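# Press a stapler's arm fully down, then release it

## Task

Push the stapler's top arm down until it bottoms out, hold it there briefly, then lift off so it springs back up. It needs a firm push. The press counts only if the stapler remains upright and stays where it was on the table; tipping or shifting it means failure.

## Robot and tools

Robot and scene. A humanoid upper body sits on a stand just past the table's near edge and looks roughly along +x. Only its right arm (seven joints) and right hand (thumb, index, middle finger) move. Scene frame: table surface at z = 0, +z up, +x across the table away from the robot, so the robot's right is -y. The near table edge is at x = 0.18 m. The pelvis is 0.01 to 0.14 m above the table; the right shoulder is about 0.28 m above it, 0.14 m toward -y and 0.06 m toward +x. The hand point cannot get farther than 0.55 m from the shoulder. The body may be slightly rotated or tilted, and reported poses can be off by a few centimetres, more at full reach.

Hand point. This is a spot 0.06 m out from the palm where a three-finger pinch would close. Its own axes: +y leaves the palm face (the thumb side, where a held object sits), +z runs along straight fingers, +x crosses the palm from the index toward the middle finger. With the hand open, fingertips stick out 0.095 m past the point along +z and the thumb tip 0.035 m along +y. Turning +y to point down gives a from-above approach. The wrist camera and its clamp, on the index side, can bump things.

execute_actions. Argument actions: a list of actions run one after another; each action is a list of 1 to 15 rows, each row applied for one control step of 1/30 s, and a shorter list repeats its final row to fill the 15 steps (0.5 s). There is one arm, so each row is a single list of 13 numbers, each in [-1, 1]: dx, dy, dz, rx, ry, rz, thumb_0, thumb_1, thumb_2, middle_0, middle_1, index_0, index_1. The first six are an offset, not a pose: the target pose relative to the Hand target as it stood when this action began, expressed in that Hand target's own axes (the hand-point axes above, not scene axes). Scale: 1.0 = 0.6 m for dx, dy, dz and 180 degrees for the rotation vector rx, ry, rz. Every row in an action is measured from the same start, so rows do not accumulate; but each new action or call restarts from the current Hand target, so repeating an offset keeps moving. The last seven are absolute motor goals scaled between each hinge's limits: thumb_0 swings the thumb (+60 degrees at +1, -60 at -1; toward +1 a bent thumb goes toward the middle finger, toward -1 toward the index) without closing. For the other six, +1 is open and -1 closed: thumb_1 (+35 to -60 degrees, straight at +0.26), thumb_2 (0 to -100), finger _0 knuckle bend (0 to +90), finger _1 tip bend (0 to +100). Zeros are real commands, so resend your previous hand numbers to keep the hand unchanged. Argument cameras: names to return (cam_head, cam_wrist); omitted, null or ["all"] gives both, [] gives none; an unknown name voids the call. An empty actions list just reports state and images.

Motion behaviour. Each step the command is clipped to 70 mm and 16 degrees from the measured pose, then joints follow by damped inverse kinematics, favouring position. Joints move at most 2.4 rad/s with 0.1 s ramp-up. The arm lags and coasts briefly; chained actions start before it catches up, so long moves undershoot. Resting short of the Hand target is common; waiting does not fix it, but a new action (even all zeros) re-requests it, or send the remaining gap as an offset. Large hand rotations can swing the elbow. To stop pushing on something, command the target back beyond the hand point's actual position (e.g. upward after a press). Joint limits (rad): shoulder pitch -2.800 to 2.670, shoulder roll -2.252 to 0.000, shoulder yaw -2.618 to 2.618, elbow -1.047 to 2.094, wrist roll -1.972 to 1.972, wrist pitch -1.614 to 1.614, wrist yaw -1.614 to 1.614. Drives are cheap with some play, and the wrist is weak.

Fingers act like soft springs toward their goals; pressure exists only while the goal is past the contact. Free hinges need a goal change of about 0.06 to 0.07 (thumb_0: 0.17) before moving and stop that far short.

Result lines. end_effector_position (m) and end_effector_quat_wxyz give the hand point in scene frame. Hand target is the last commanded pose after clipping, the base for the next offsets. hand_goal and hand_position list the seven hand numbers on the command scale; hand_torque_nm is motor effort (positive toward -1). Joint positions, Joint velocities ("within noise" means still) and Joint torques (whole drive output including gravity, with per-unit offset, scale and noise; positive toward larger position) follow. MOTOR HOT appears at 90 °C; at 120 °C an OVER-TEMPERATURE FAULT drops the arm for 30 to 60 s or more. Heat builds from pushing at unreachable targets, holding loads or stretched postures, even while you are thinking, since the simulation keeps running and holds your last command.

zoom_image: camera (cam_head or cam_wrist) and region [x0, y0, x1, y1] in image pixels from the top-left, at most 504 by 504; only cameras in the latest images can be zoomed. Images are 896x504; cam_head fovy about 44.2 degrees, cam_wrist about 66.4 degrees (wide, distorted).

finished_scene: argument scene, this scene's number (1 to 3). Irreversible; the stapler must stay correct without the robot.

Tips and hazards. Locate the stapler with cam_head, come down from above over the free end of its arm with fingers curled or the palm flat, press in short downward offsets until it bottoms out, then command the target clearly upward. Push straight down so the stapler neither slides nor tips; avoid fast impacts, very hard pushes, and knocking anything off the table.

Each tool is called after "Call:" as name(argument=value, ...) on one line, values as JSON.

## Session

Call:
execute_actions(actions=[[[0,0,0,0,0,0,-0.3,0.4,1,0.8,0.8,0.8,0.8],[0,0,0,0,0,0,-0.5,0.6,1,0.5,0.5,0.5,0.5],[0,0,0,0,0,0,-0.8,0.8,1,0.2,0.2,0.2,0.2],[0,0,0,0,0,0,-1,1,1,-0.1,-0.1,-0.1,-0.1],[0,0,0,0,0,0,-1,1,1,-0.4,-0.4,-0.4,-0.4],[0,0,0,0,0,0,-1,1,1,-0.7,-0.7,-0.7,-0.7],[0,0,0,0,0,0,-1,1,1,-1,-1,-1,-1]]])

Scene clock: 0.70 s.
end_effector_position=(+0.2219, -0.4106, +0.2450) hand_goal=(-1.000, +1.000, +1.000, -1.000, -1.000, -1.000, -1.000) hand_position=(-0.851, +0.944, +1.000, -0.943, -0.938, -0.943, -0.938) hand_torque_nm=(+0.25, -0.07, +0.00, +0.07, +0.09, +0.07, +0.09) end_effector_quat_wxyz=(-0.116, -0.242, -0.362, +0.893)
Joint positions: [-0.527 -0.152 -0.493 -0.202 -1.344 1.209 -0.813]
Joint velocities: within noise
Joint torques (N m): [-2.74 -3.86 0.27 -2.84 -0.53 -0.72 -0.62]
Hand target: +0.2219, -0.4106, +0.2450; -0.116, -0.242, -0.362, +0.893
Off the commanded pose: 0.000 m, 0 deg.

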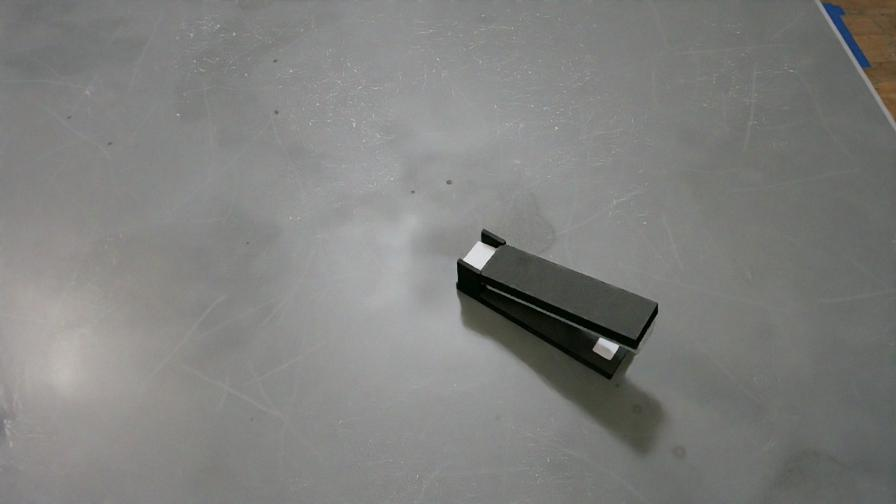

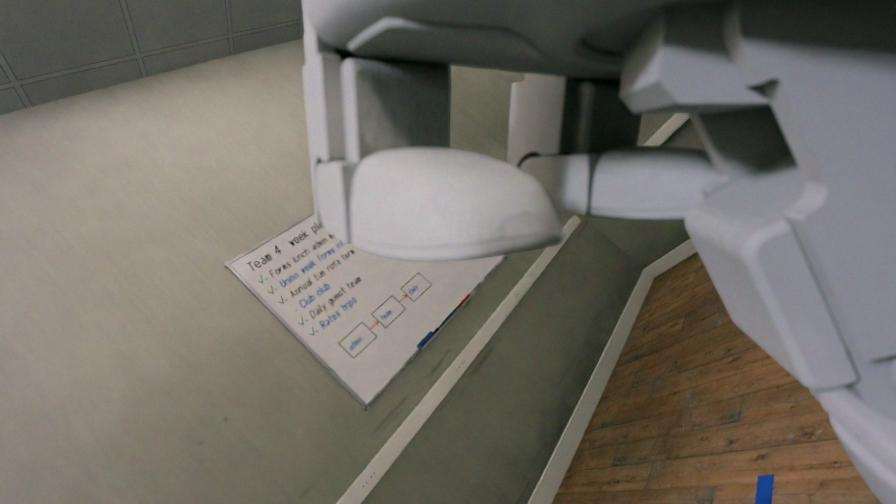

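Call:
execute_actions(actions=[[[0,0,0,-0.04,0,0,-1,1,1,-1,-1,-1,-1],[0,0,0,-0.08,0,0,-1,1,1,-1,-1,-1,-1],[0,0,0,-0.12,0,0,-1,1,1,-1,-1,-1,-1],[0,0,0,-0.16,0,0,-1,1,1,-1,-1,-1,-1],[0,0,0,-0.2,0,0,-1,1,1,-1,-1,-1,-1],[0,0,0,-0.25,0,0,-1,1,1,-1,-1,-1,-1]]], cameras=[])

Call:
execute_actions(actions=[[[0,0,0,-0.04,0,0,-1,1,1,-1,-1,-1,-1],[0,0,0,-0.08,0,0,-1,1,1,-1,-1,-1,-1],[0,0,0,-0.12,0,0,-1,1,1,-1,-1,-1,-1],[0,0,0,-0.16,0,0,-1,1,1,-1,-1,-1,-1],[0,0,0,-0.2,0,0,-1,1,1,-1,-1,-1,-1],[0,0,0,-0.25,0,0,-1,1,1,-1,-1,-1,-1]]])

Scene clock: 6.17 s.
end_effector_position=(+0.2265, -0.4049, +0.2426) hand_goal=(-1.000, +1.000, +1.000, -1.000, -1.000, -1.000, -1.000) hand_position=(-0.851, +0.944, +1.000, -0.943, -0.939, -0.943, -0.939) hand_torque_nm=(+0.25, -0.07, +0.00, +0.07, +0.08, +0.07, +0.08) end_effector_quat_wxyz=(-0.250, -0.222, -0.586, +0.739)
Joint positions: [-0.369 -0.385 -0.417 -0.557 -1.621 1.373 0.346]
Joint velocities: within noise
Joint torques (N m): [-1.09 -5.36 -0.39 -3.17 -0.71 -0.7 -0.52]
Hand target: +0.2219, -0.4106, +0.2450; -0.206, -0.197, -0.642, +0.712
Off the commanded pose: 0.008 m, 14 deg; orientation clipped.
No camera images: "cameras" was empty.

Scene clock: 7.10 s.
end_effector_position=(+0.2206, -0.4050, +0.2489) hand_goal=(-1.000, +1.000, +1.000, -1.000, -1.000, -1.000, -1.000) hand_position=(-0.851, +0.944, +1.000, -0.943, -0.939, -0.943, -0.939) hand_torque_nm=(+0.25, -0.07, +0.00, +0.07, +0.08, +0.07, +0.08) end_effector_quat_wxyz=(+0.316, +0.145, +0.798, -0.492)
Joint positions: [-0.283 -0.764 -0.837 -0.474 -1.409 1.259 1.332]
Joint velocities: within noise
Joint torques (N m): [-0.49 -7.33 -0.91 -1.29 0.03 -0.71 -0.39]
Hand target: +0.2219, -0.4106, +0.2450; +0.287, +0.129, +0.823, -0.474
Off the commanded pose: 0.007 m, 14 deg; orientation clipped.

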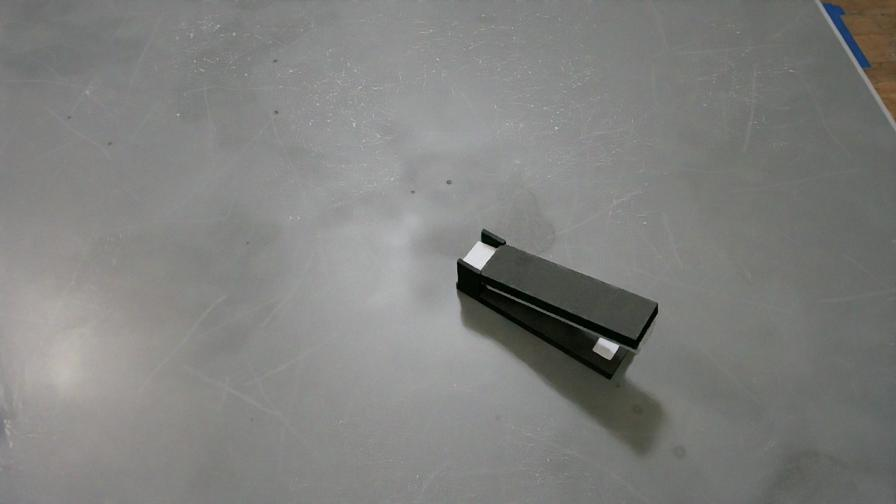

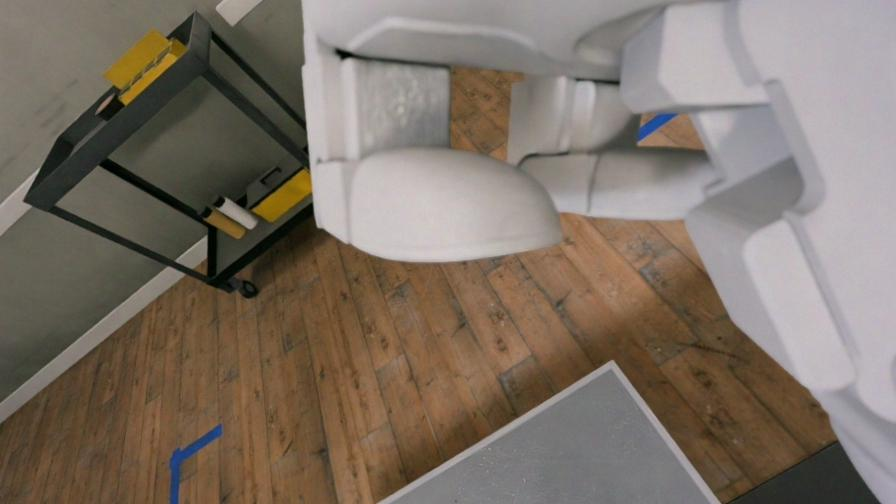

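Call:
execute_actions(actions=[[[-0.014,0.028,-0.019,0,0,0,-1,1,1,-1,-1,-1,-1],[-0.028,0.056,-0.038,0,0,0,-1,1,1,-1,-1,-1,-1],[-0.042,0.084,-0.057,0,0,0,-1,1,1,-1,-1,-1,-1],[-0.056,0.112,-0.076,0,0,0,-1,1,1,-1,-1,-1,-1],[-0.07,0.14,-0.095,0,0,0,-1,1,1,-1,-1,-1,-1]],[[-0.014,0.028,-0.019,0,0,0,-1,1,1,-1,-1,-1,-1],[-0.028,0.056,-0.038,0,0,0,-1,1,1,-1,-1,-1,-1],[-0.042,0.084,-0.057,0,0,0,-1,1,1,-1,-1,-1,-1],[-0.056,0.112,-0.076,0,0,0,-1,1,1,-1,-1,-1,-1],[-0.07,0.14,-0.095,0,0,0,-1,1,1,-1,-1,-1,-1]]])

Scene clock: 11.13 s.
end_effector_position=(+0.2360, -0.3784, +0.2393) hand_goal=(-1.000, +1.000, +1.000, -1.000, -1.000, -1.000, -1.000) hand_position=(-0.851, +0.944, +1.000, -0.943, -0.940, -0.943, -0.940) hand_torque_nm=(+0.25, -0.07, +0.00, +0.07, +0.08, +0.07, +0.08) end_effector_quat_wxyz=(+0.325, +0.126, +0.806, -0.479)
Joint positions: [-0.305 -0.729 -0.691 -0.526 -1.552 1.343 1.425]
Joint velocities: within noise
Joint torques (N m): [-1.13 -7.02 -1.06 -1.26 -0.05 -0.66 -0.59]
Hand target: +0.2350, -0.3809, +0.2414; +0.322, +0.124, +0.804, -0.484 (last step not sent: back at the drive's target)
Off the commanded pose: 0.086 m, 2 deg; position clipped; position clipped at the end of an earlier action of this call.
led back after a hold: the arm was led back toward your command in small steps, so it may still be short of it.
pose unreachable: on one or more control steps of this call, first in action 0 (counted from 0), an arm could not follow its commanded pose, so it was not sent that pose on those steps. It may still have moved: this result reports where it is.
cause: moving toward the commanded pose would bring two parts of the arm too close to each other (its forearm and its thumb, with joints 6 (wrist pitch) and 7 (wrist yaw) between them).

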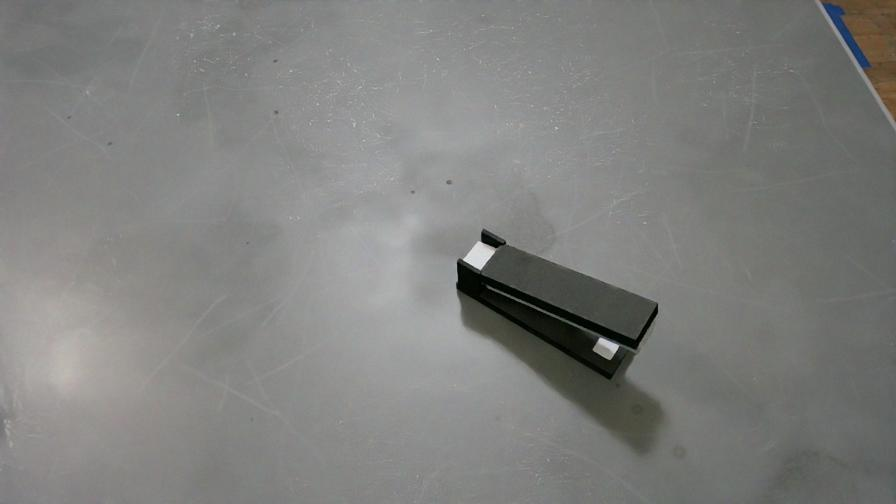

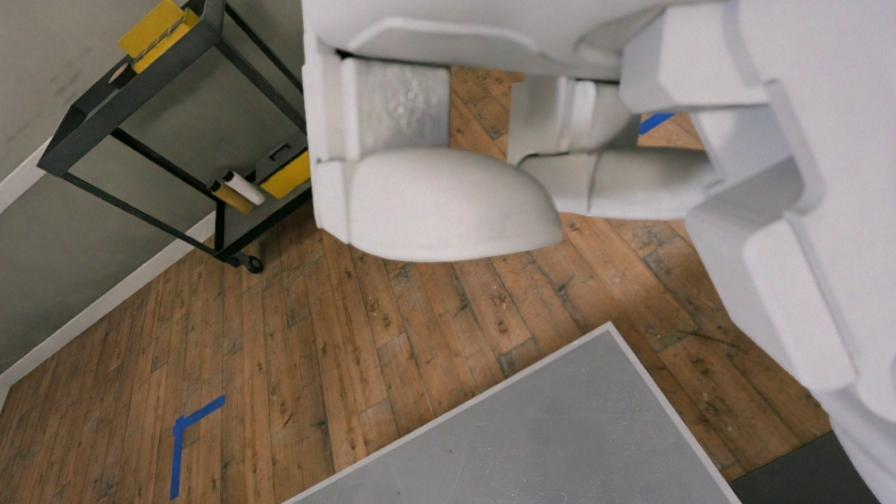

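Call:
execute_actions(actions=[[[0,0,0,0,0,0,-0.6,0.5,0.8,-1,-1,-1,-1],[0,0,0,0,0,0,-0.3,0,0.5,-1,-1,-1,-1],[0,0,0,0,0,0,0,-0.3,0.3,-1,-1,-1,-1]],[[-0.014,0.028,-0.019,0,0,0,0,-0.3,0.3,-1,-1,-1,-1],[-0.028,0.056,-0.038,0,0,0,0,-0.3,0.3,-1,-1,-1,-1],[-0.042,0.084,-0.057,0,0,0,0,-0.3,0.3,-1,-1,-1,-1],[-0.056,0.112,-0.076,0,0,0,0,-0.3,0.3,-1,-1,-1,-1],[-0.07,0.14,-0.095,0,0,0,0,-0.3,0.3,-1,-1,-1,-1]]])

Scene clock: 18.73 s.
end_effector_position=(+0.2858, -0.2864, +0.2242) hand_goal=(+0.000, -0.300, +0.300, -1.000, -1.000, -1.000, -1.000) hand_position=(-0.145, -0.242, +0.359, -0.943, -0.940, -0.943, -0.945) hand_torque_nm=(-0.24, +0.08, +0.08, +0.07, +0.08, +0.07, +0.08) end_effector_quat_wxyz=(+0.397, +0.076, +0.794, -0.454)
Joint positions: [-0.527 -0.326 -0.365 -0.694 -1.95 1.257 1.417]
Joint velocities: within noise
Joint torques (N m): [-3.68 -2.73 -0.35 -2.97 -0.41 -0.68 -0.76]
Hand target: +0.2872, -0.2851, +0.2280; +0.322, +0.124, +0.804, -0.484
Off the commanded pose: 0.004 m, 11 deg.
joint sent to its limit — joint 5 (wrist roll), lower limit. The joint targets are off in orientation, not in position.

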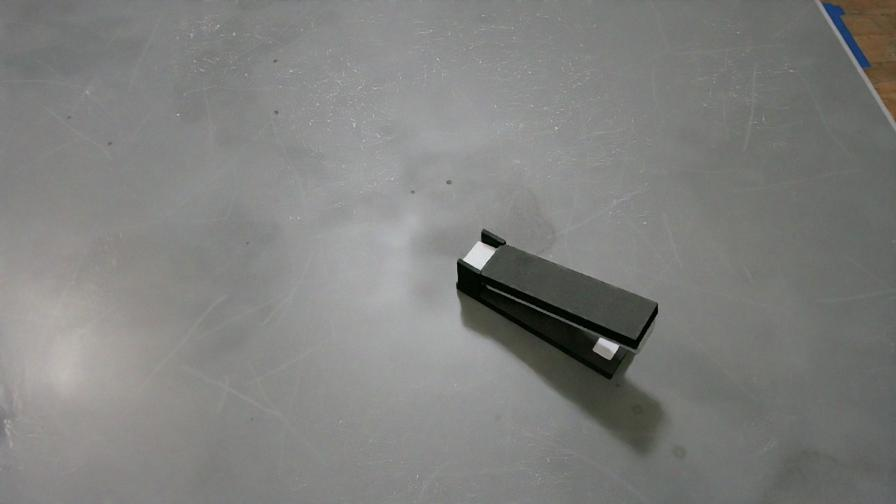

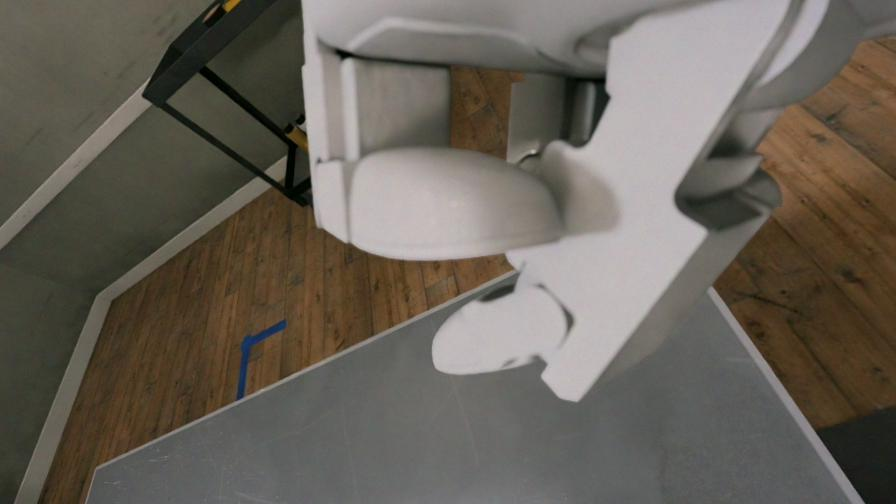

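Call:
execute_actions(actions=[[[0,0,0,-0.03,-0.003,0.006,0,-0.3,0.3,-1,-1,-1,-1],[0,0,0,-0.06,-0.006,0.012,0,-0.3,0.3,-1,-1,-1,-1],[0,0,0,-0.1,-0.01,0.018,0,-0.3,0.3,-1,-1,-1,-1],[0,0,0,-0.13,-0.013,0.024,0,-0.3,0.3,-1,-1,-1,-1],[0,0,0,-0.163,-0.016,0.03,0,-0.3,0.3,-1,-1,-1,-1]]], cameras=["cam_head"])

Scene clock: 22.20 s.
end_effector_position=(+0.2850, -0.2884, +0.2284) hand_goal=(+0.000, -0.300, +0.300, -1.000, -1.000, -1.000, -1.000) hand_position=(-0.145, -0.242, +0.359, -0.943, -0.940, -0.943, -0.945) hand_torque_nm=(-0.24, +0.08, +0.08, +0.07, +0.08, +0.07, +0.08) end_effector_quat_wxyz=(+0.439, +0.063, +0.848, -0.290)
Joint positions: [-0.654 -0.313 -0.779 -0.624 -1.607 1.016 1.594]
Joint velocities: within noise
Joint torques (N m): [-3.57 -3.52 0.16 -1.43 0.28 -0.48 -0.1]
Hand target: +0.2872, -0.2851, +0.2280; +0.385, +0.064, +0.886, -0.252
Off the commanded pose: 0.004 m, 9 deg.
joint sent to its limit — joint 7 (wrist yaw), upper limit. The joint targets are off in orientation, not in position.
Images, in order (width x height): cam_head 896x504.

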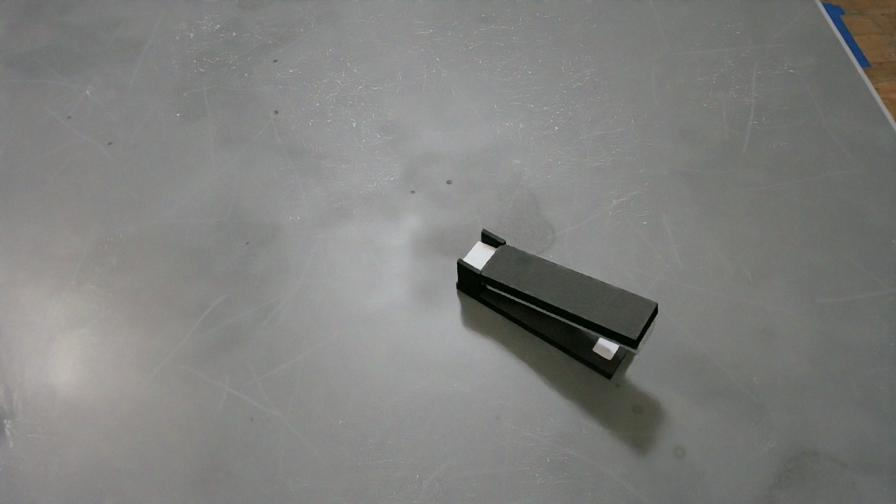

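Continue the flex.

Call:
execute_actions(actions=[[[0,0,0,-0.03,-0.003,0.006,0,-0.3,0.3,-1,-1,-1,-1],[0,0,0,-0.06,-0.006,0.012,0,-0.3,0.3,-1,-1,-1,-1],[0,0,0,-0.1,-0.01,0.018,0,-0.3,0.3,-1,-1,-1,-1],[0,0,0,-0.13,-0.013,0.024,0,-0.3,0.3,-1,-1,-1,-1],[0,0,0,-0.163,-0.016,0.03,0,-0.3,0.3,-1,-1,-1,-1]],[[0,0,0,0,0,0,0,-0.3,0.3,-1,-1,-1,-1]]], cameras=["cam_head"])

Scene clock: 25.07 s.
end_effector_position=(+0.2883, -0.2831, +0.2275) hand_goal=(+0.000, -0.300, +0.300, -1.000, -1.000, -1.000, -1.000) hand_position=(-0.145, -0.246, +0.358, -0.943, -0.942, -0.943, -0.945) hand_torque_nm=(-0.24, +0.07, +0.08, +0.07, +0.08, +0.07, +0.08) end_effector_quat_wxyz=(+0.426, +0.000, +0.905, +0.000)
Joint positions: [-0.515 -0.708 -0.749 -0.19 -0.776 1.256 1.596]
Joint velocities: within noise
Joint torques (N m): [-2.26 -7.41 -0.39 -1.74 0.32 -0.24 0.23]
Hand target: +0.2872, -0.2851, +0.2280; +0.422, -0.001, +0.907, -0.002
Off the commanded pose: 0.002 m, 1 deg.
joint sent to its limit — joint 7 (wrist yaw), upper limit. The joint targets still meet the commanded pose.
Images, in order (width x height): cam_head 896x504.

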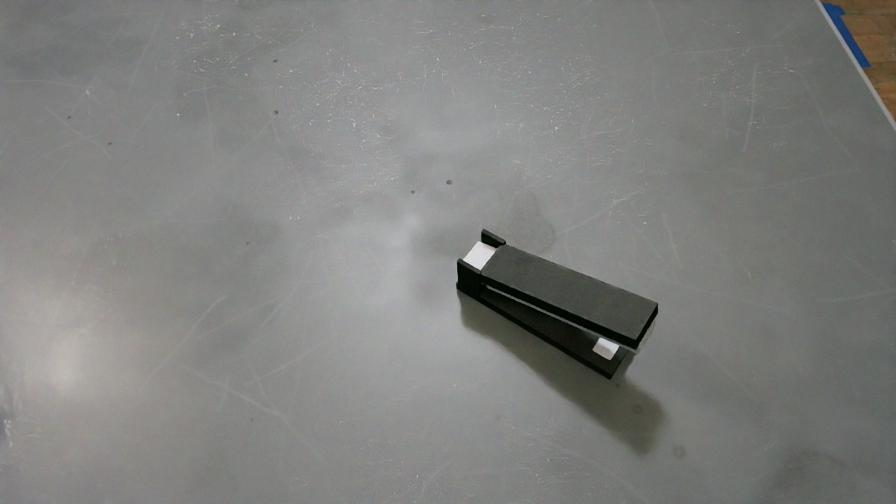

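Call:
execute_actions(actions=[[[0.003,0.033,0.025,0,0.02,0,0,-0.3,0.3,-1,-1,-1,-1],[0.006,0.066,0.05,0,0.04,0,0,-0.3,0.3,-1,-1,-1,-1],[0.01,0.1,0.075,0,0.06,0,0,-0.3,0.3,-1,-1,-1,-1],[0.013,0.133,0.1,0,0.08,0,0,-0.3,0.3,-1,-1,-1,-1],[0.017,0.167,0.123,0,0.11,0,0,-0.3,0.3,-1,-1,-1,-1]],[[0,0,0,0,0,0,0,-0.3,0.3,-1,-1,-1,-1]]])

Scene clock: 27.60 s.
end_effector_position=(+0.3334, -0.1893, +0.1692) hand_goal=(+0.000, -0.300, +0.300, -1.000, -1.000, -1.000, -1.000) hand_position=(-0.145, -0.250, +0.357, -0.943, -0.942, -0.943, -0.945) hand_torque_nm=(-0.24, +0.07, +0.08, +0.07, +0.08, +0.07, +0.08) end_effector_quat_wxyz=(+0.284, -0.030, +0.958, +0.012)
Joint positions: [-0.715 -0.549 -0.158 -0.064 -1.076 1.58 1.599]
Joint velocities: within noise
Joint torques (N m): [-5.75 -3 -0.9 -1.79 -0.33 -0.12 0.1]
Hand target: +0.3370, -0.1853, +0.1722; +0.260, -0.001, +0.966, -0.003
Off the commanded pose: 0.006 m, 5 deg.
joint read past its limit — joint 7 (wrist yaw), upper limit.
joint sent to its limit — joint 6 (wrist pitch), upper limit; joint 7 (wrist yaw), upper limit. The joint targets are off in orientation, not in position.

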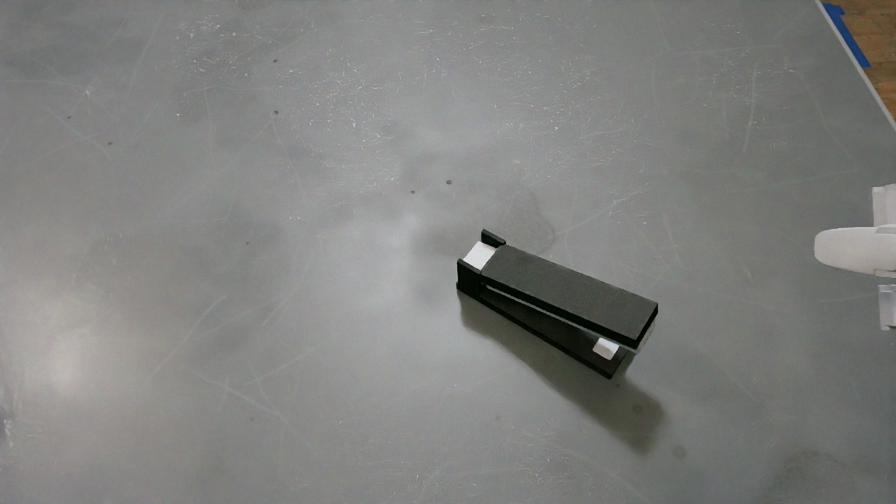

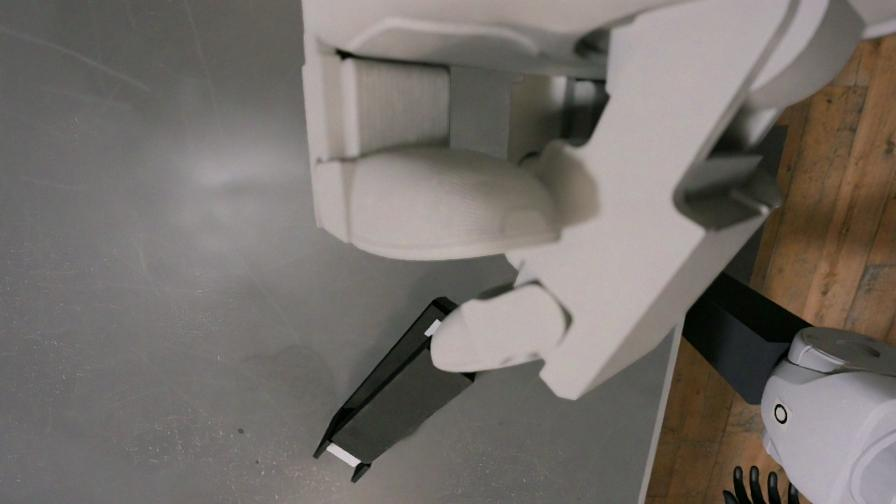

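Call:
execute_actions(actions=[[[0.005,0.03,0.009,0,-0.016,0,0,-0.3,0.3,-1,-1,-1,-1],[0.01,0.06,0.018,0,-0.032,0,0,-0.3,0.3,-1,-1,-1,-1],[0.015,0.09,0.027,0,-0.048,0,0,-0.3,0.3,-1,-1,-1,-1],[0.02,0.12,0.036,0,-0.064,0,0,-0.3,0.3,-1,-1,-1,-1],[0.025,0.15,0.043,0,-0.08,0,0,-0.3,0.3,-1,-1,-1,-1]],[[0,0,0,0,0,0,0,-0.3,0.3,-1,-1,-1,-1]]])

Scene clock: 31.13 s.
end_effector_position=(+0.3398, -0.0952, +0.1444) hand_goal=(+0.000, -0.300, +0.300, -1.000, -1.000, -1.000, -1.000) hand_position=(-0.145, -0.253, +0.356, -0.943, -0.943, -0.943, -0.945) hand_torque_nm=(-0.24, +0.06, +0.08, +0.07, +0.08, +0.07, +0.08) end_effector_quat_wxyz=(+0.381, -0.002, +0.925, -0.005)
Joint positions: [-0.616 0.024 -0.131 -0.429 -1.027 1.548 0.955]
Joint velocities: within noise
Joint torques (N m): [-2.81 -0.98 0.06 -4.03 0.24 -1.01 -0.03]
Hand target: +0.3370, -0.0954, +0.1418; +0.379, -0.001, +0.926, -0.002
Off the commanded pose: 0.004 m, 0 deg.
joint sent to its limit — joint 2 (shoulder roll), upper limit. The joint targets still meet the commanded pose.

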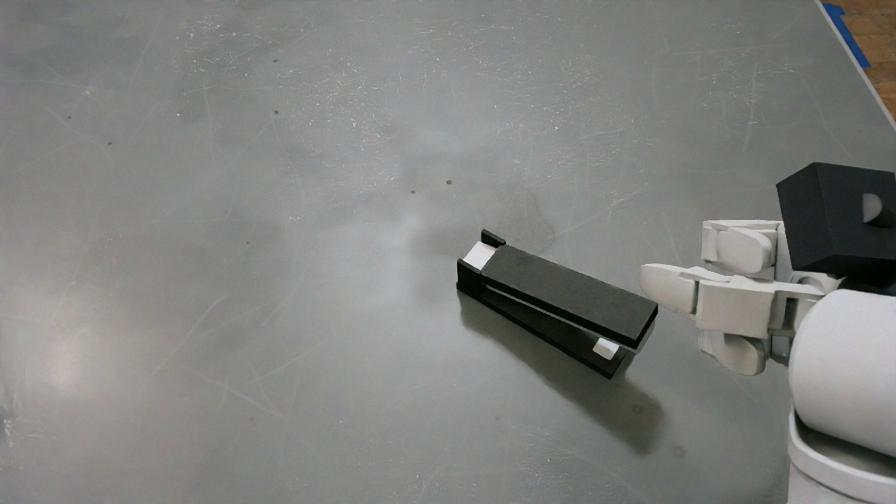

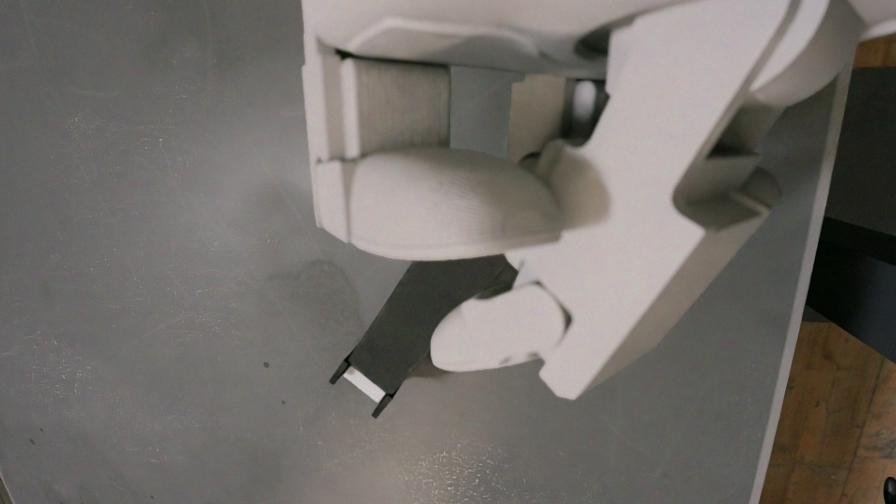

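Call:
execute_actions(actions=[[[0,0.016,0.01,0,0,0,0,0,0.5,-1,-1,-1,-1],[0,0.033,0.02,0,0,0,0,0.2,0.7,-1,-1,-1,-1],[0,0.05,0.04,0,0,0,0,0.4,0.9,-1,-1,-1,-1],[0,0.066,0.055,0,0,0,0,0.6,1,-1,-1,-1,-1],[0,0.083,0.055,0,0,0,0,0.6,1,-1,-1,-1,-1]],[[0,0,0,0,0,0,0,0.6,1,-1,-1,-1,-1]]])

Call:
zoom_image(camera="cam_head", region=[420, 150, 896, 450])

Scene clock: 36.10 s.
end_effector_position=(+0.3626, -0.0455, +0.1200) hand_goal=(+0.000, +0.600, +1.000, -1.000, -1.000, -1.000, -1.000) hand_position=(-0.145, +0.515, +0.938, -0.943, -0.943, -0.943, -0.945) hand_torque_nm=(-0.24, -0.11, -0.09, +0.07, +0.08, +0.07, +0.08) end_effector_quat_wxyz=(+0.380, -0.006, +0.925, -0.005)
Joint positions: [-0.628 0.024 -0.101 -0.318 0.037 1.462 -0.123]
Joint velocities: within noise
Joint torques (N m): [-3.08 -0.5 -0.05 -4.42 0.42 -1.36 -0.06]
Hand target: +0.3601, -0.0457, +0.1180; +0.379, -0.001, +0.926, -0.002
Off the commanded pose: 0.003 m, 1 deg.
joint sent to its limit — joint 2 (shoulder roll), upper limit. The joint targets still meet the commanded pose.

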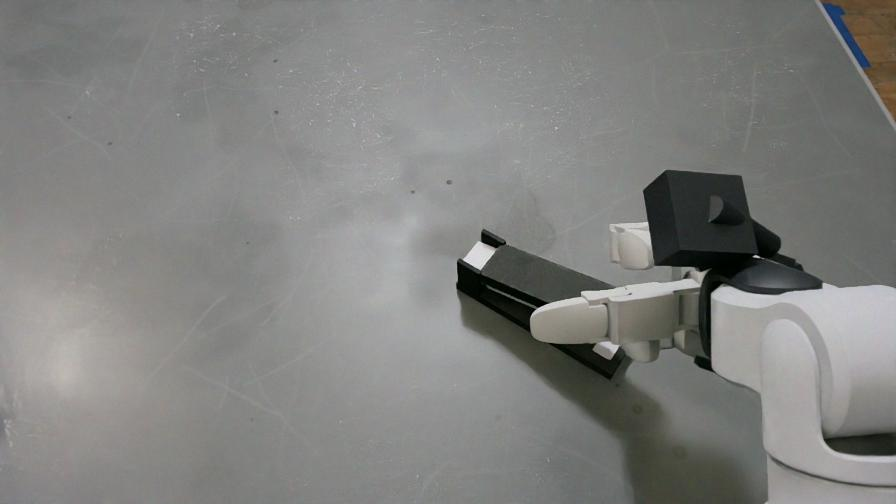

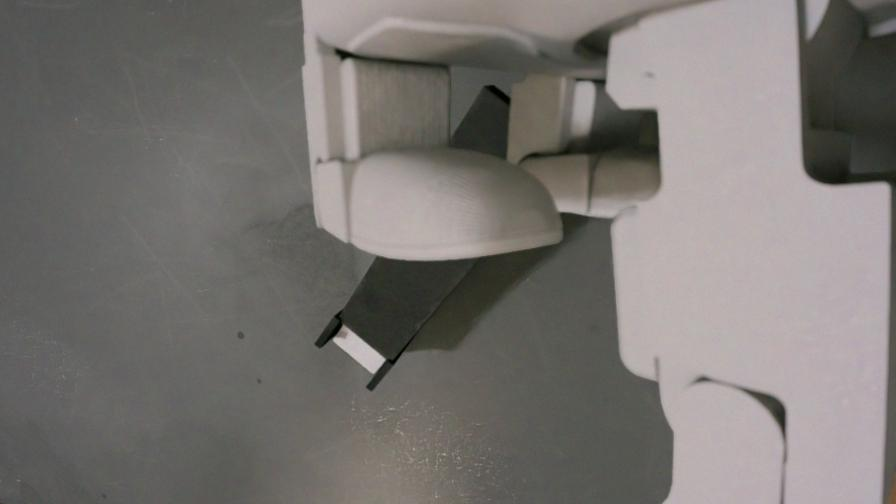

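Scaled by 1.059 from the camera's 896x504 image, which has a finer 1280x720 frame.

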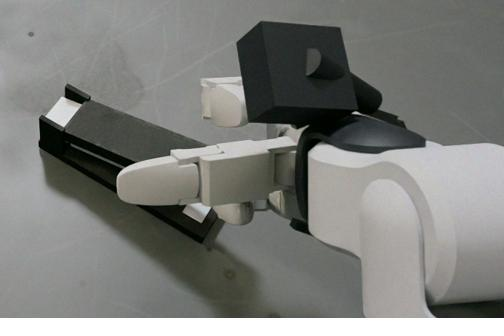

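Call:
execute_actions(actions=[[[-0.006,0,0.013,0,0,0,0,0.6,1,-1,-1,-1,-1],[-0.012,0,0.026,0,0,0,0,0.6,1,-1,-1,-1,-1],[-0.018,0,0.039,0,0,0,0,0.6,1,-1,-1,-1,-1],[-0.024,0,0.052,0,0,0,0,0.6,1,-1,-1,-1,-1],[-0.03,0,0.065,0,0,0,0,0.6,1,-1,-1,-1,-1]],[[0,0,0,0,0,0,0,0.6,1,-1,-1,-1,-1]]])

Call:
zoom_image(camera="cam_head", region=[420, 150, 720, 400])

Scene clock: 42.17 s.
end_effector_position=(+0.4029, -0.0441, +0.1107) hand_goal=(+0.000, +0.600, +1.000, -1.000, -1.000, -1.000, -1.000) hand_position=(-0.145, +0.521, +0.939, -0.989, -0.943, -0.943, -0.945) hand_torque_nm=(-0.24, -0.10, -0.08, +0.01, +0.08, +0.07, +0.08) end_effector_quat_wxyz=(+0.394, -0.001, +0.919, +0.000)
Joint positions: [-0.758 0.001 -0.142 0.025 0.037 1.213 -0.105]
Joint velocities: within noise
Joint torques (N m): [-5.04 -1.43 -0.04 -1.29 0.21 -0.64 0.09]
Hand target: +0.4003, -0.0458, +0.1028; +0.379, -0.001, +0.926, -0.002
Off the commanded pose: 0.008 m, 2 deg.

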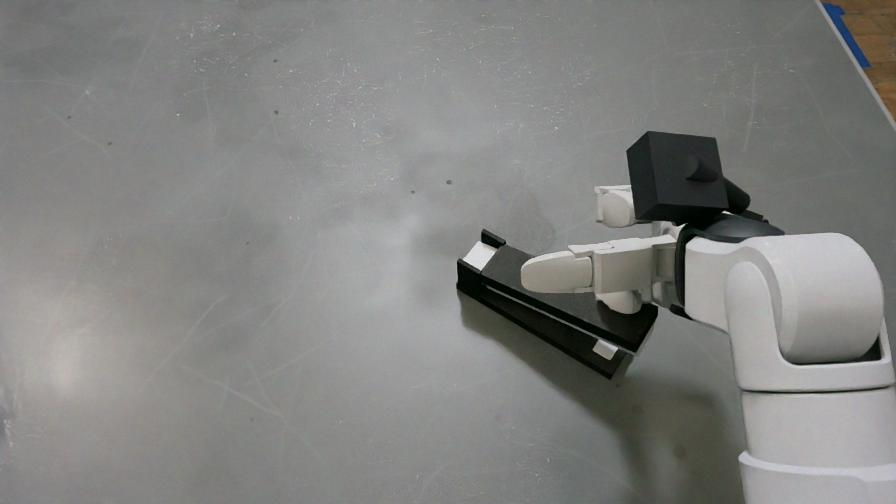

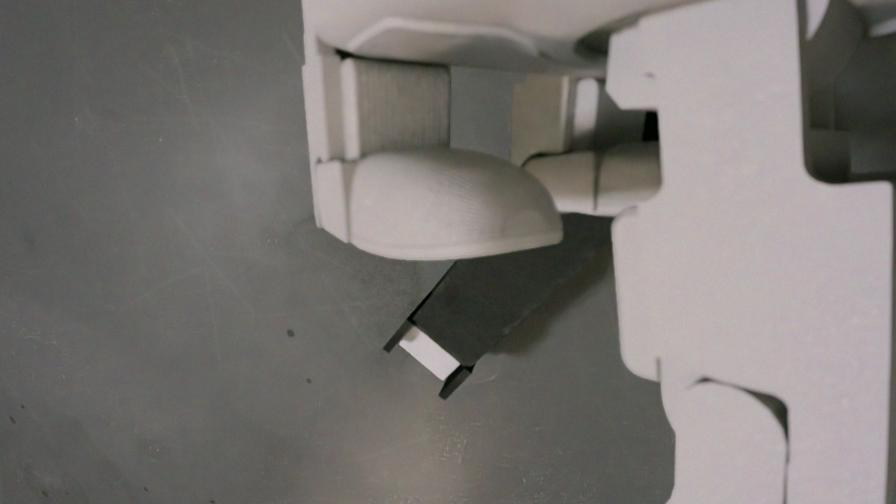

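Scaled by 1.680 from the camera's 896x504 image, which has a finer 1280x720 frame.

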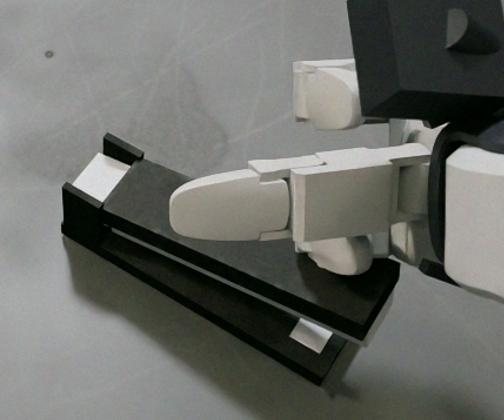

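Call:
execute_actions(actions=[[[0.004,0,0.004,0,0,0,0,0.6,1,-1,-1,-1,-1],[0.008,0,0.008,0,0,0,0,0.6,1,-1,-1,-1,-1],[0.012,0,0.012,0,0,0,0,0.6,1,-1,-1,-1,-1],[0.016,0,0.016,0,0,0,0,0.6,1,-1,-1,-1,-1],[0.02,0,0.02,0,0,0,0,0.6,1,-1,-1,-1,-1],[0.024,0,0.024,0,0,0,0,0.6,1,-1,-1,-1,-1],[0.028,0,0.028,0,0,0,0,0.6,1,-1,-1,-1,-1],[0.032,0,0.032,0,0,0,0,0.6,1,-1,-1,-1,-1],[0.036,0,0.036,0,0,0,0,0.6,1,-1,-1,-1,-1],[0.04,0,0.04,0,0,0,0,0.6,1,-1,-1,-1,-1],[0.044,0,0.044,0,0,0,0,0.6,1,-1,-1,-1,-1],[0.047,0,0.047,0,0,0,0,0.6,1,-1,-1,-1,-1]]])

Call:
zoom_image(camera="cam_head", region=[420, 150, 720, 400])

Scene clock: 45.90 s.
end_effector_position=(+0.4171, -0.0401, +0.1009) hand_goal=(+0.000, +0.600, +1.000, -1.000, -1.000, -1.000, -1.000) hand_position=(-0.145, +0.521, +0.939, -0.997, -0.943, -0.943, -0.945) hand_torque_nm=(-0.24, -0.10, -0.08, +0.00, +0.08, +0.07, +0.08) end_effector_quat_wxyz=(+0.436, -0.002, +0.900, +0.010)
Joint positions: [-0.746 0.001 -0.132 0.179 0.037 0.955 -0.085]
Joint velocities: within noise
Joint torques (N m): [-1.39 -1.15 0.47 0.73 -0.05 0.34 -0.13]
Hand target: +0.4000, -0.0460, +0.0629; +0.379, -0.001, +0.926, -0.002
Off the commanded pose: 0.042 m, 7 deg.

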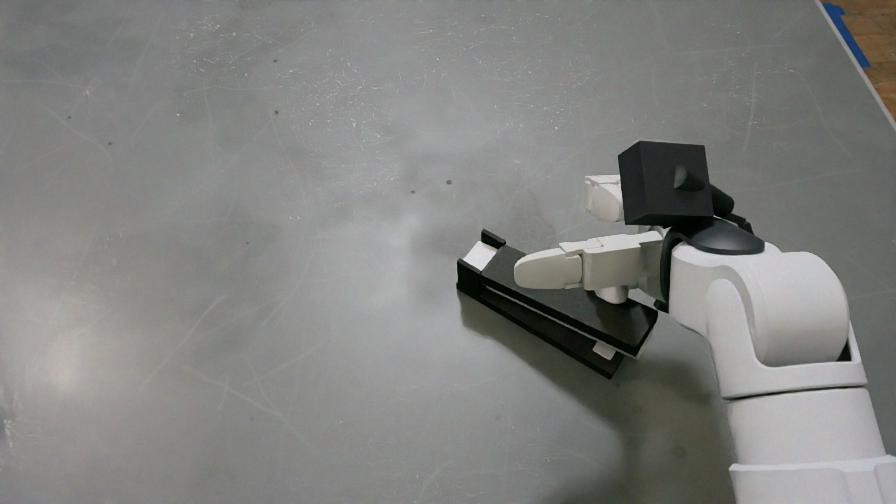

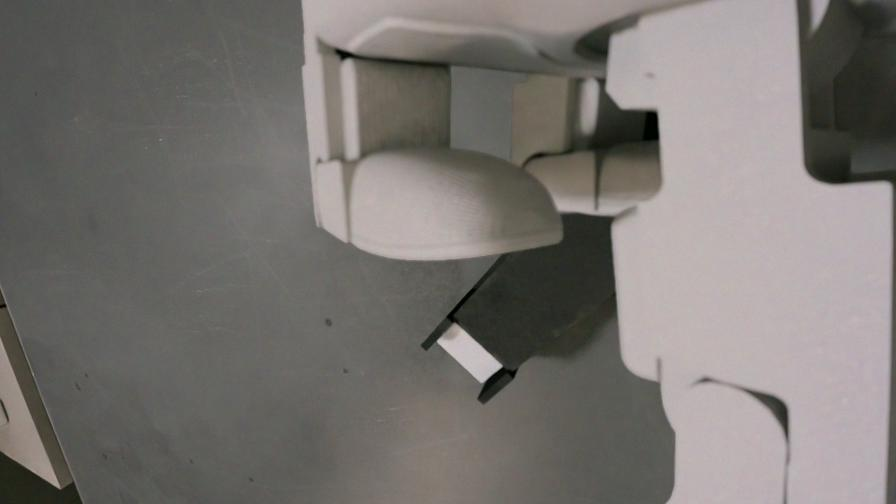

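Scaled by 1.680 from the camera's 896x504 image, which has a finer 1280x720 frame.

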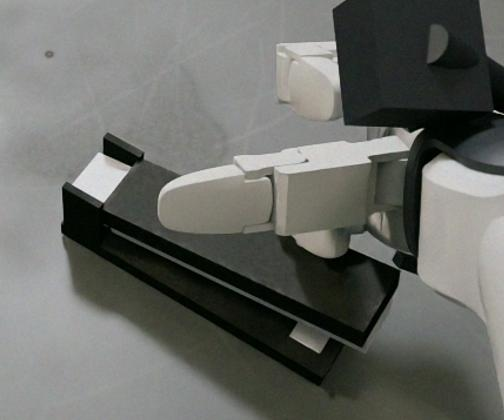

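Call:
execute_actions(actions=[[[-0.016,0,-0.016,0,0,0,0,0.6,1,-1,-1,-1,-1],[-0.032,0,-0.032,0,0,0,0,0.6,1,-1,-1,-1,-1],[-0.05,0,-0.05,0,0,0,0,0.6,1,-1,-1,-1,-1],[-0.065,0,-0.065,0,0,0,0,0.6,1,-1,-1,-1,-1],[-0.055,0,-0.075,0,0,0,0,0.6,1,-1,-1,-1,-1],[-0.045,-0.003,-0.085,0,0,0,0,0.6,1,-1,-1,-1,-1],[-0.035,-0.007,-0.1,0,0,0,0,0.6,1,-1,-1,-1,-1]],[[0,0,0,0,0,0,0,0.6,1,-1,-1,-1,-1]]])

Call:
zoom_image(camera="cam_head", region=[420, 150, 720, 400])

Scene clock: 49.40 s.
end_effector_position=(+0.3767, -0.0507, +0.1239) hand_goal=(+0.000, +0.600, +1.000, -1.000, -1.000, -1.000, -1.000) hand_position=(-0.145, +0.522, +0.939, -0.997, -0.943, -0.943, -0.945) hand_torque_nm=(-0.24, -0.10, -0.08, +0.00, +0.08, +0.07, +0.08) end_effector_quat_wxyz=(+0.384, -0.003, +0.923, -0.005)
Joint positions: [-0.685 -0.008 -0.127 -0.235 0.059 1.427 -0.118]
Joint velocities: within noise
Joint torques (N m): [-3.5 -0.43 0.04 -4.46 0.25 -0.84 -0.05]
Hand target: +0.3729, -0.0499, +0.1205; +0.379, -0.001, +0.926, -0.002
Off the commanded pose: 0.005 m, 1 deg.

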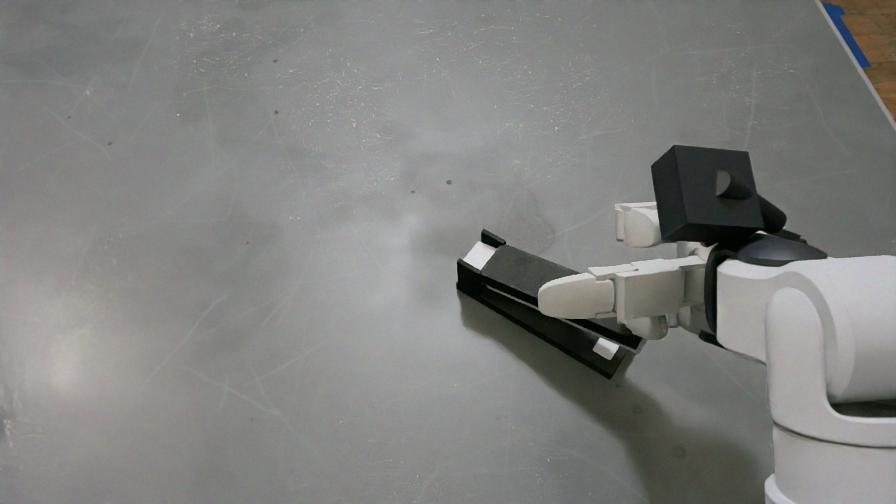

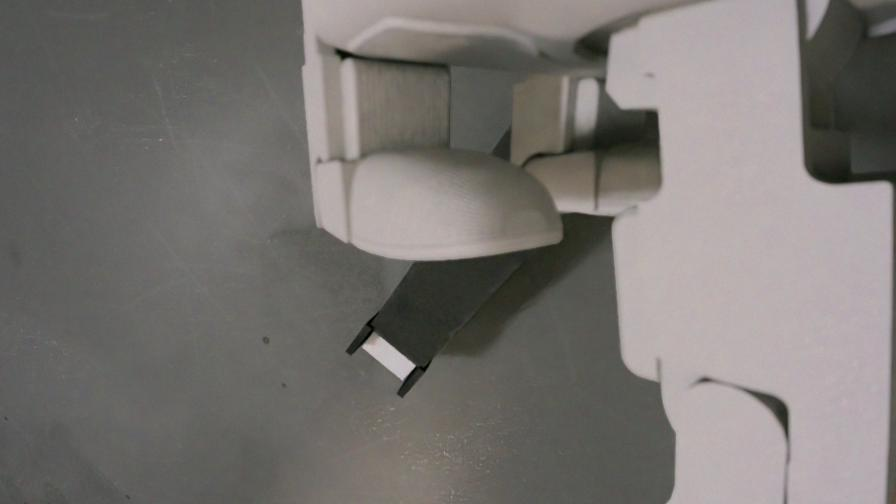

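Scaled by 1.680 from the camera's 896x504 image, which has a finer 1280x720 frame.

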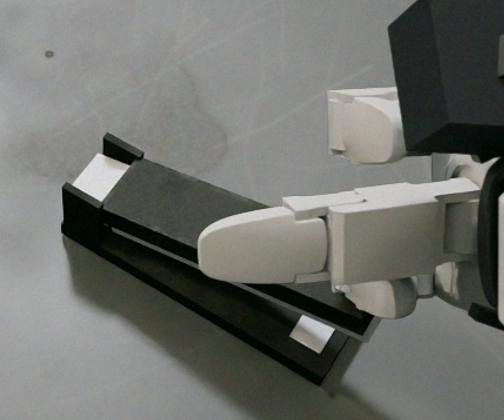

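Call:
execute_actions(actions=[[[-0.001,0.003,0.01,0,0.01,0,0,0.6,1,-1,-1,-1,-1],[-0.002,0.006,0.02,0,0.02,0,0,0.6,1,-1,-1,-1,-1],[-0.003,0.01,0.032,0,0.03,0,0,0.6,1,-1,-1,-1,-1]],[[0.008,0,0.004,0,0.005,0,0,0.6,1,-1,-1,-1,-1],[0.016,0,0.008,0,0.01,0,0,0.6,1,-1,-1,-1,-1],[0.024,0,0.012,0,0.015,0,0,0.6,1,-1,-1,-1,-1],[0.032,0,0.016,0,0.02,0,0,0.6,1,-1,-1,-1,-1],[0.04,0,0.02,0,0.025,0,0,0.6,1,-1,-1,-1,-1],[0.048,0,0.024,0,0.03,0,0,0.6,1,-1,-1,-1,-1],[0.056,0,0.028,0,0.035,0,0,0.6,1,-1,-1,-1,-1],[0.064,0,0.032,0,0.04,0,0,0.6,1,-1,-1,-1,-1],[0.07,0,0.036,0,0.045,0,0,0.6,1,-1,-1,-1,-1],[0.076,0,0.04,0,0.05,0,0,0.6,1,-1,-1,-1,-1],[0.082,0,0.044,0,0.05,0,0,0.6,1,-1,-1,-1,-1],[0.09,0,0.048,0,0.05,0,0,0.6,1,-1,-1,-1,-1],[0.1,0,0.053,0,0.05,0,0,0.6,1,-1,-1,-1,-1]]])

Call:
zoom_image(camera="cam_head", region=[420, 150, 720, 400])

Scene clock: 55.40 s.
end_effector_position=(+0.3846, -0.0458, +0.0838) hand_goal=(+0.000, +0.600, +1.000, -1.000, -1.000, -1.000, -1.000) hand_position=(-0.145, +0.523, +0.940, -0.997, -0.943, -0.943, -0.945) hand_torque_nm=(-0.24, -0.10, -0.08, +0.00, +0.08, +0.07, +0.08) end_effector_quat_wxyz=(+0.324, -0.001, +0.946, -0.005)
Joint positions: [-0.74 0 -0.143 0.066 0.056 1.304 -0.126]
Joint velocities: within noise
Joint torques (N m): [-0.03 0.33 0.48 1.68 0.19 -0.03 0.06]
Hand target: +0.3611, -0.0443, +0.0455; +0.260, -0.001, +0.966, -0.003
Off the commanded pose: 0.045 m, 8 deg.

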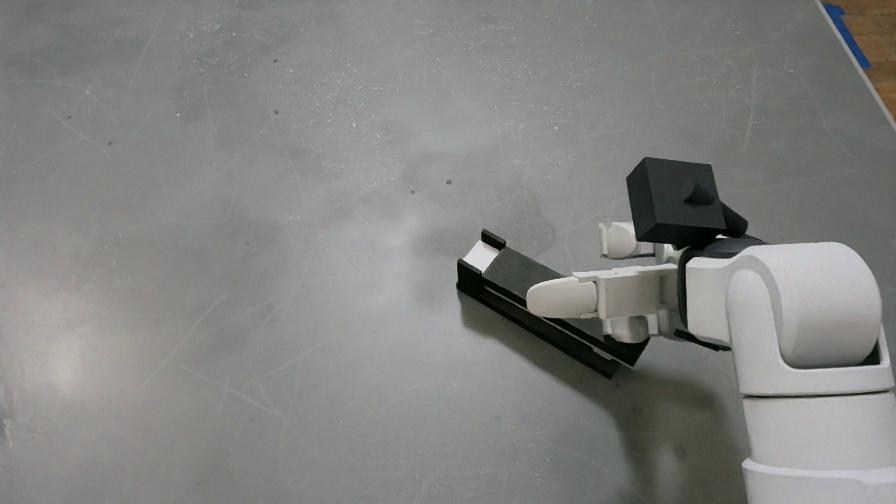

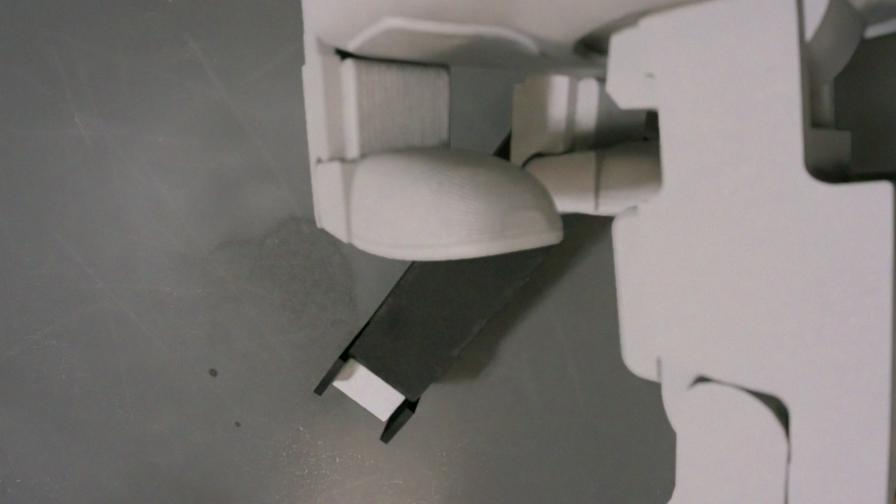

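Scaled by 1.680 from the camera's 896x504 image, which has a finer 1280x720 frame.

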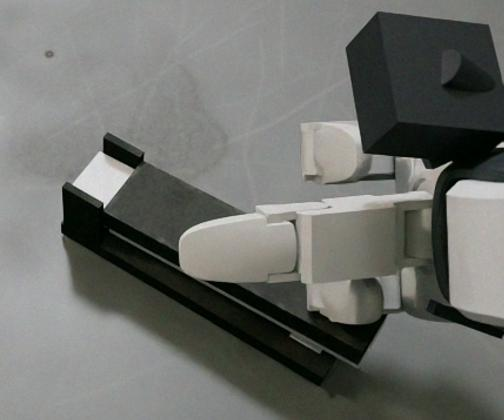

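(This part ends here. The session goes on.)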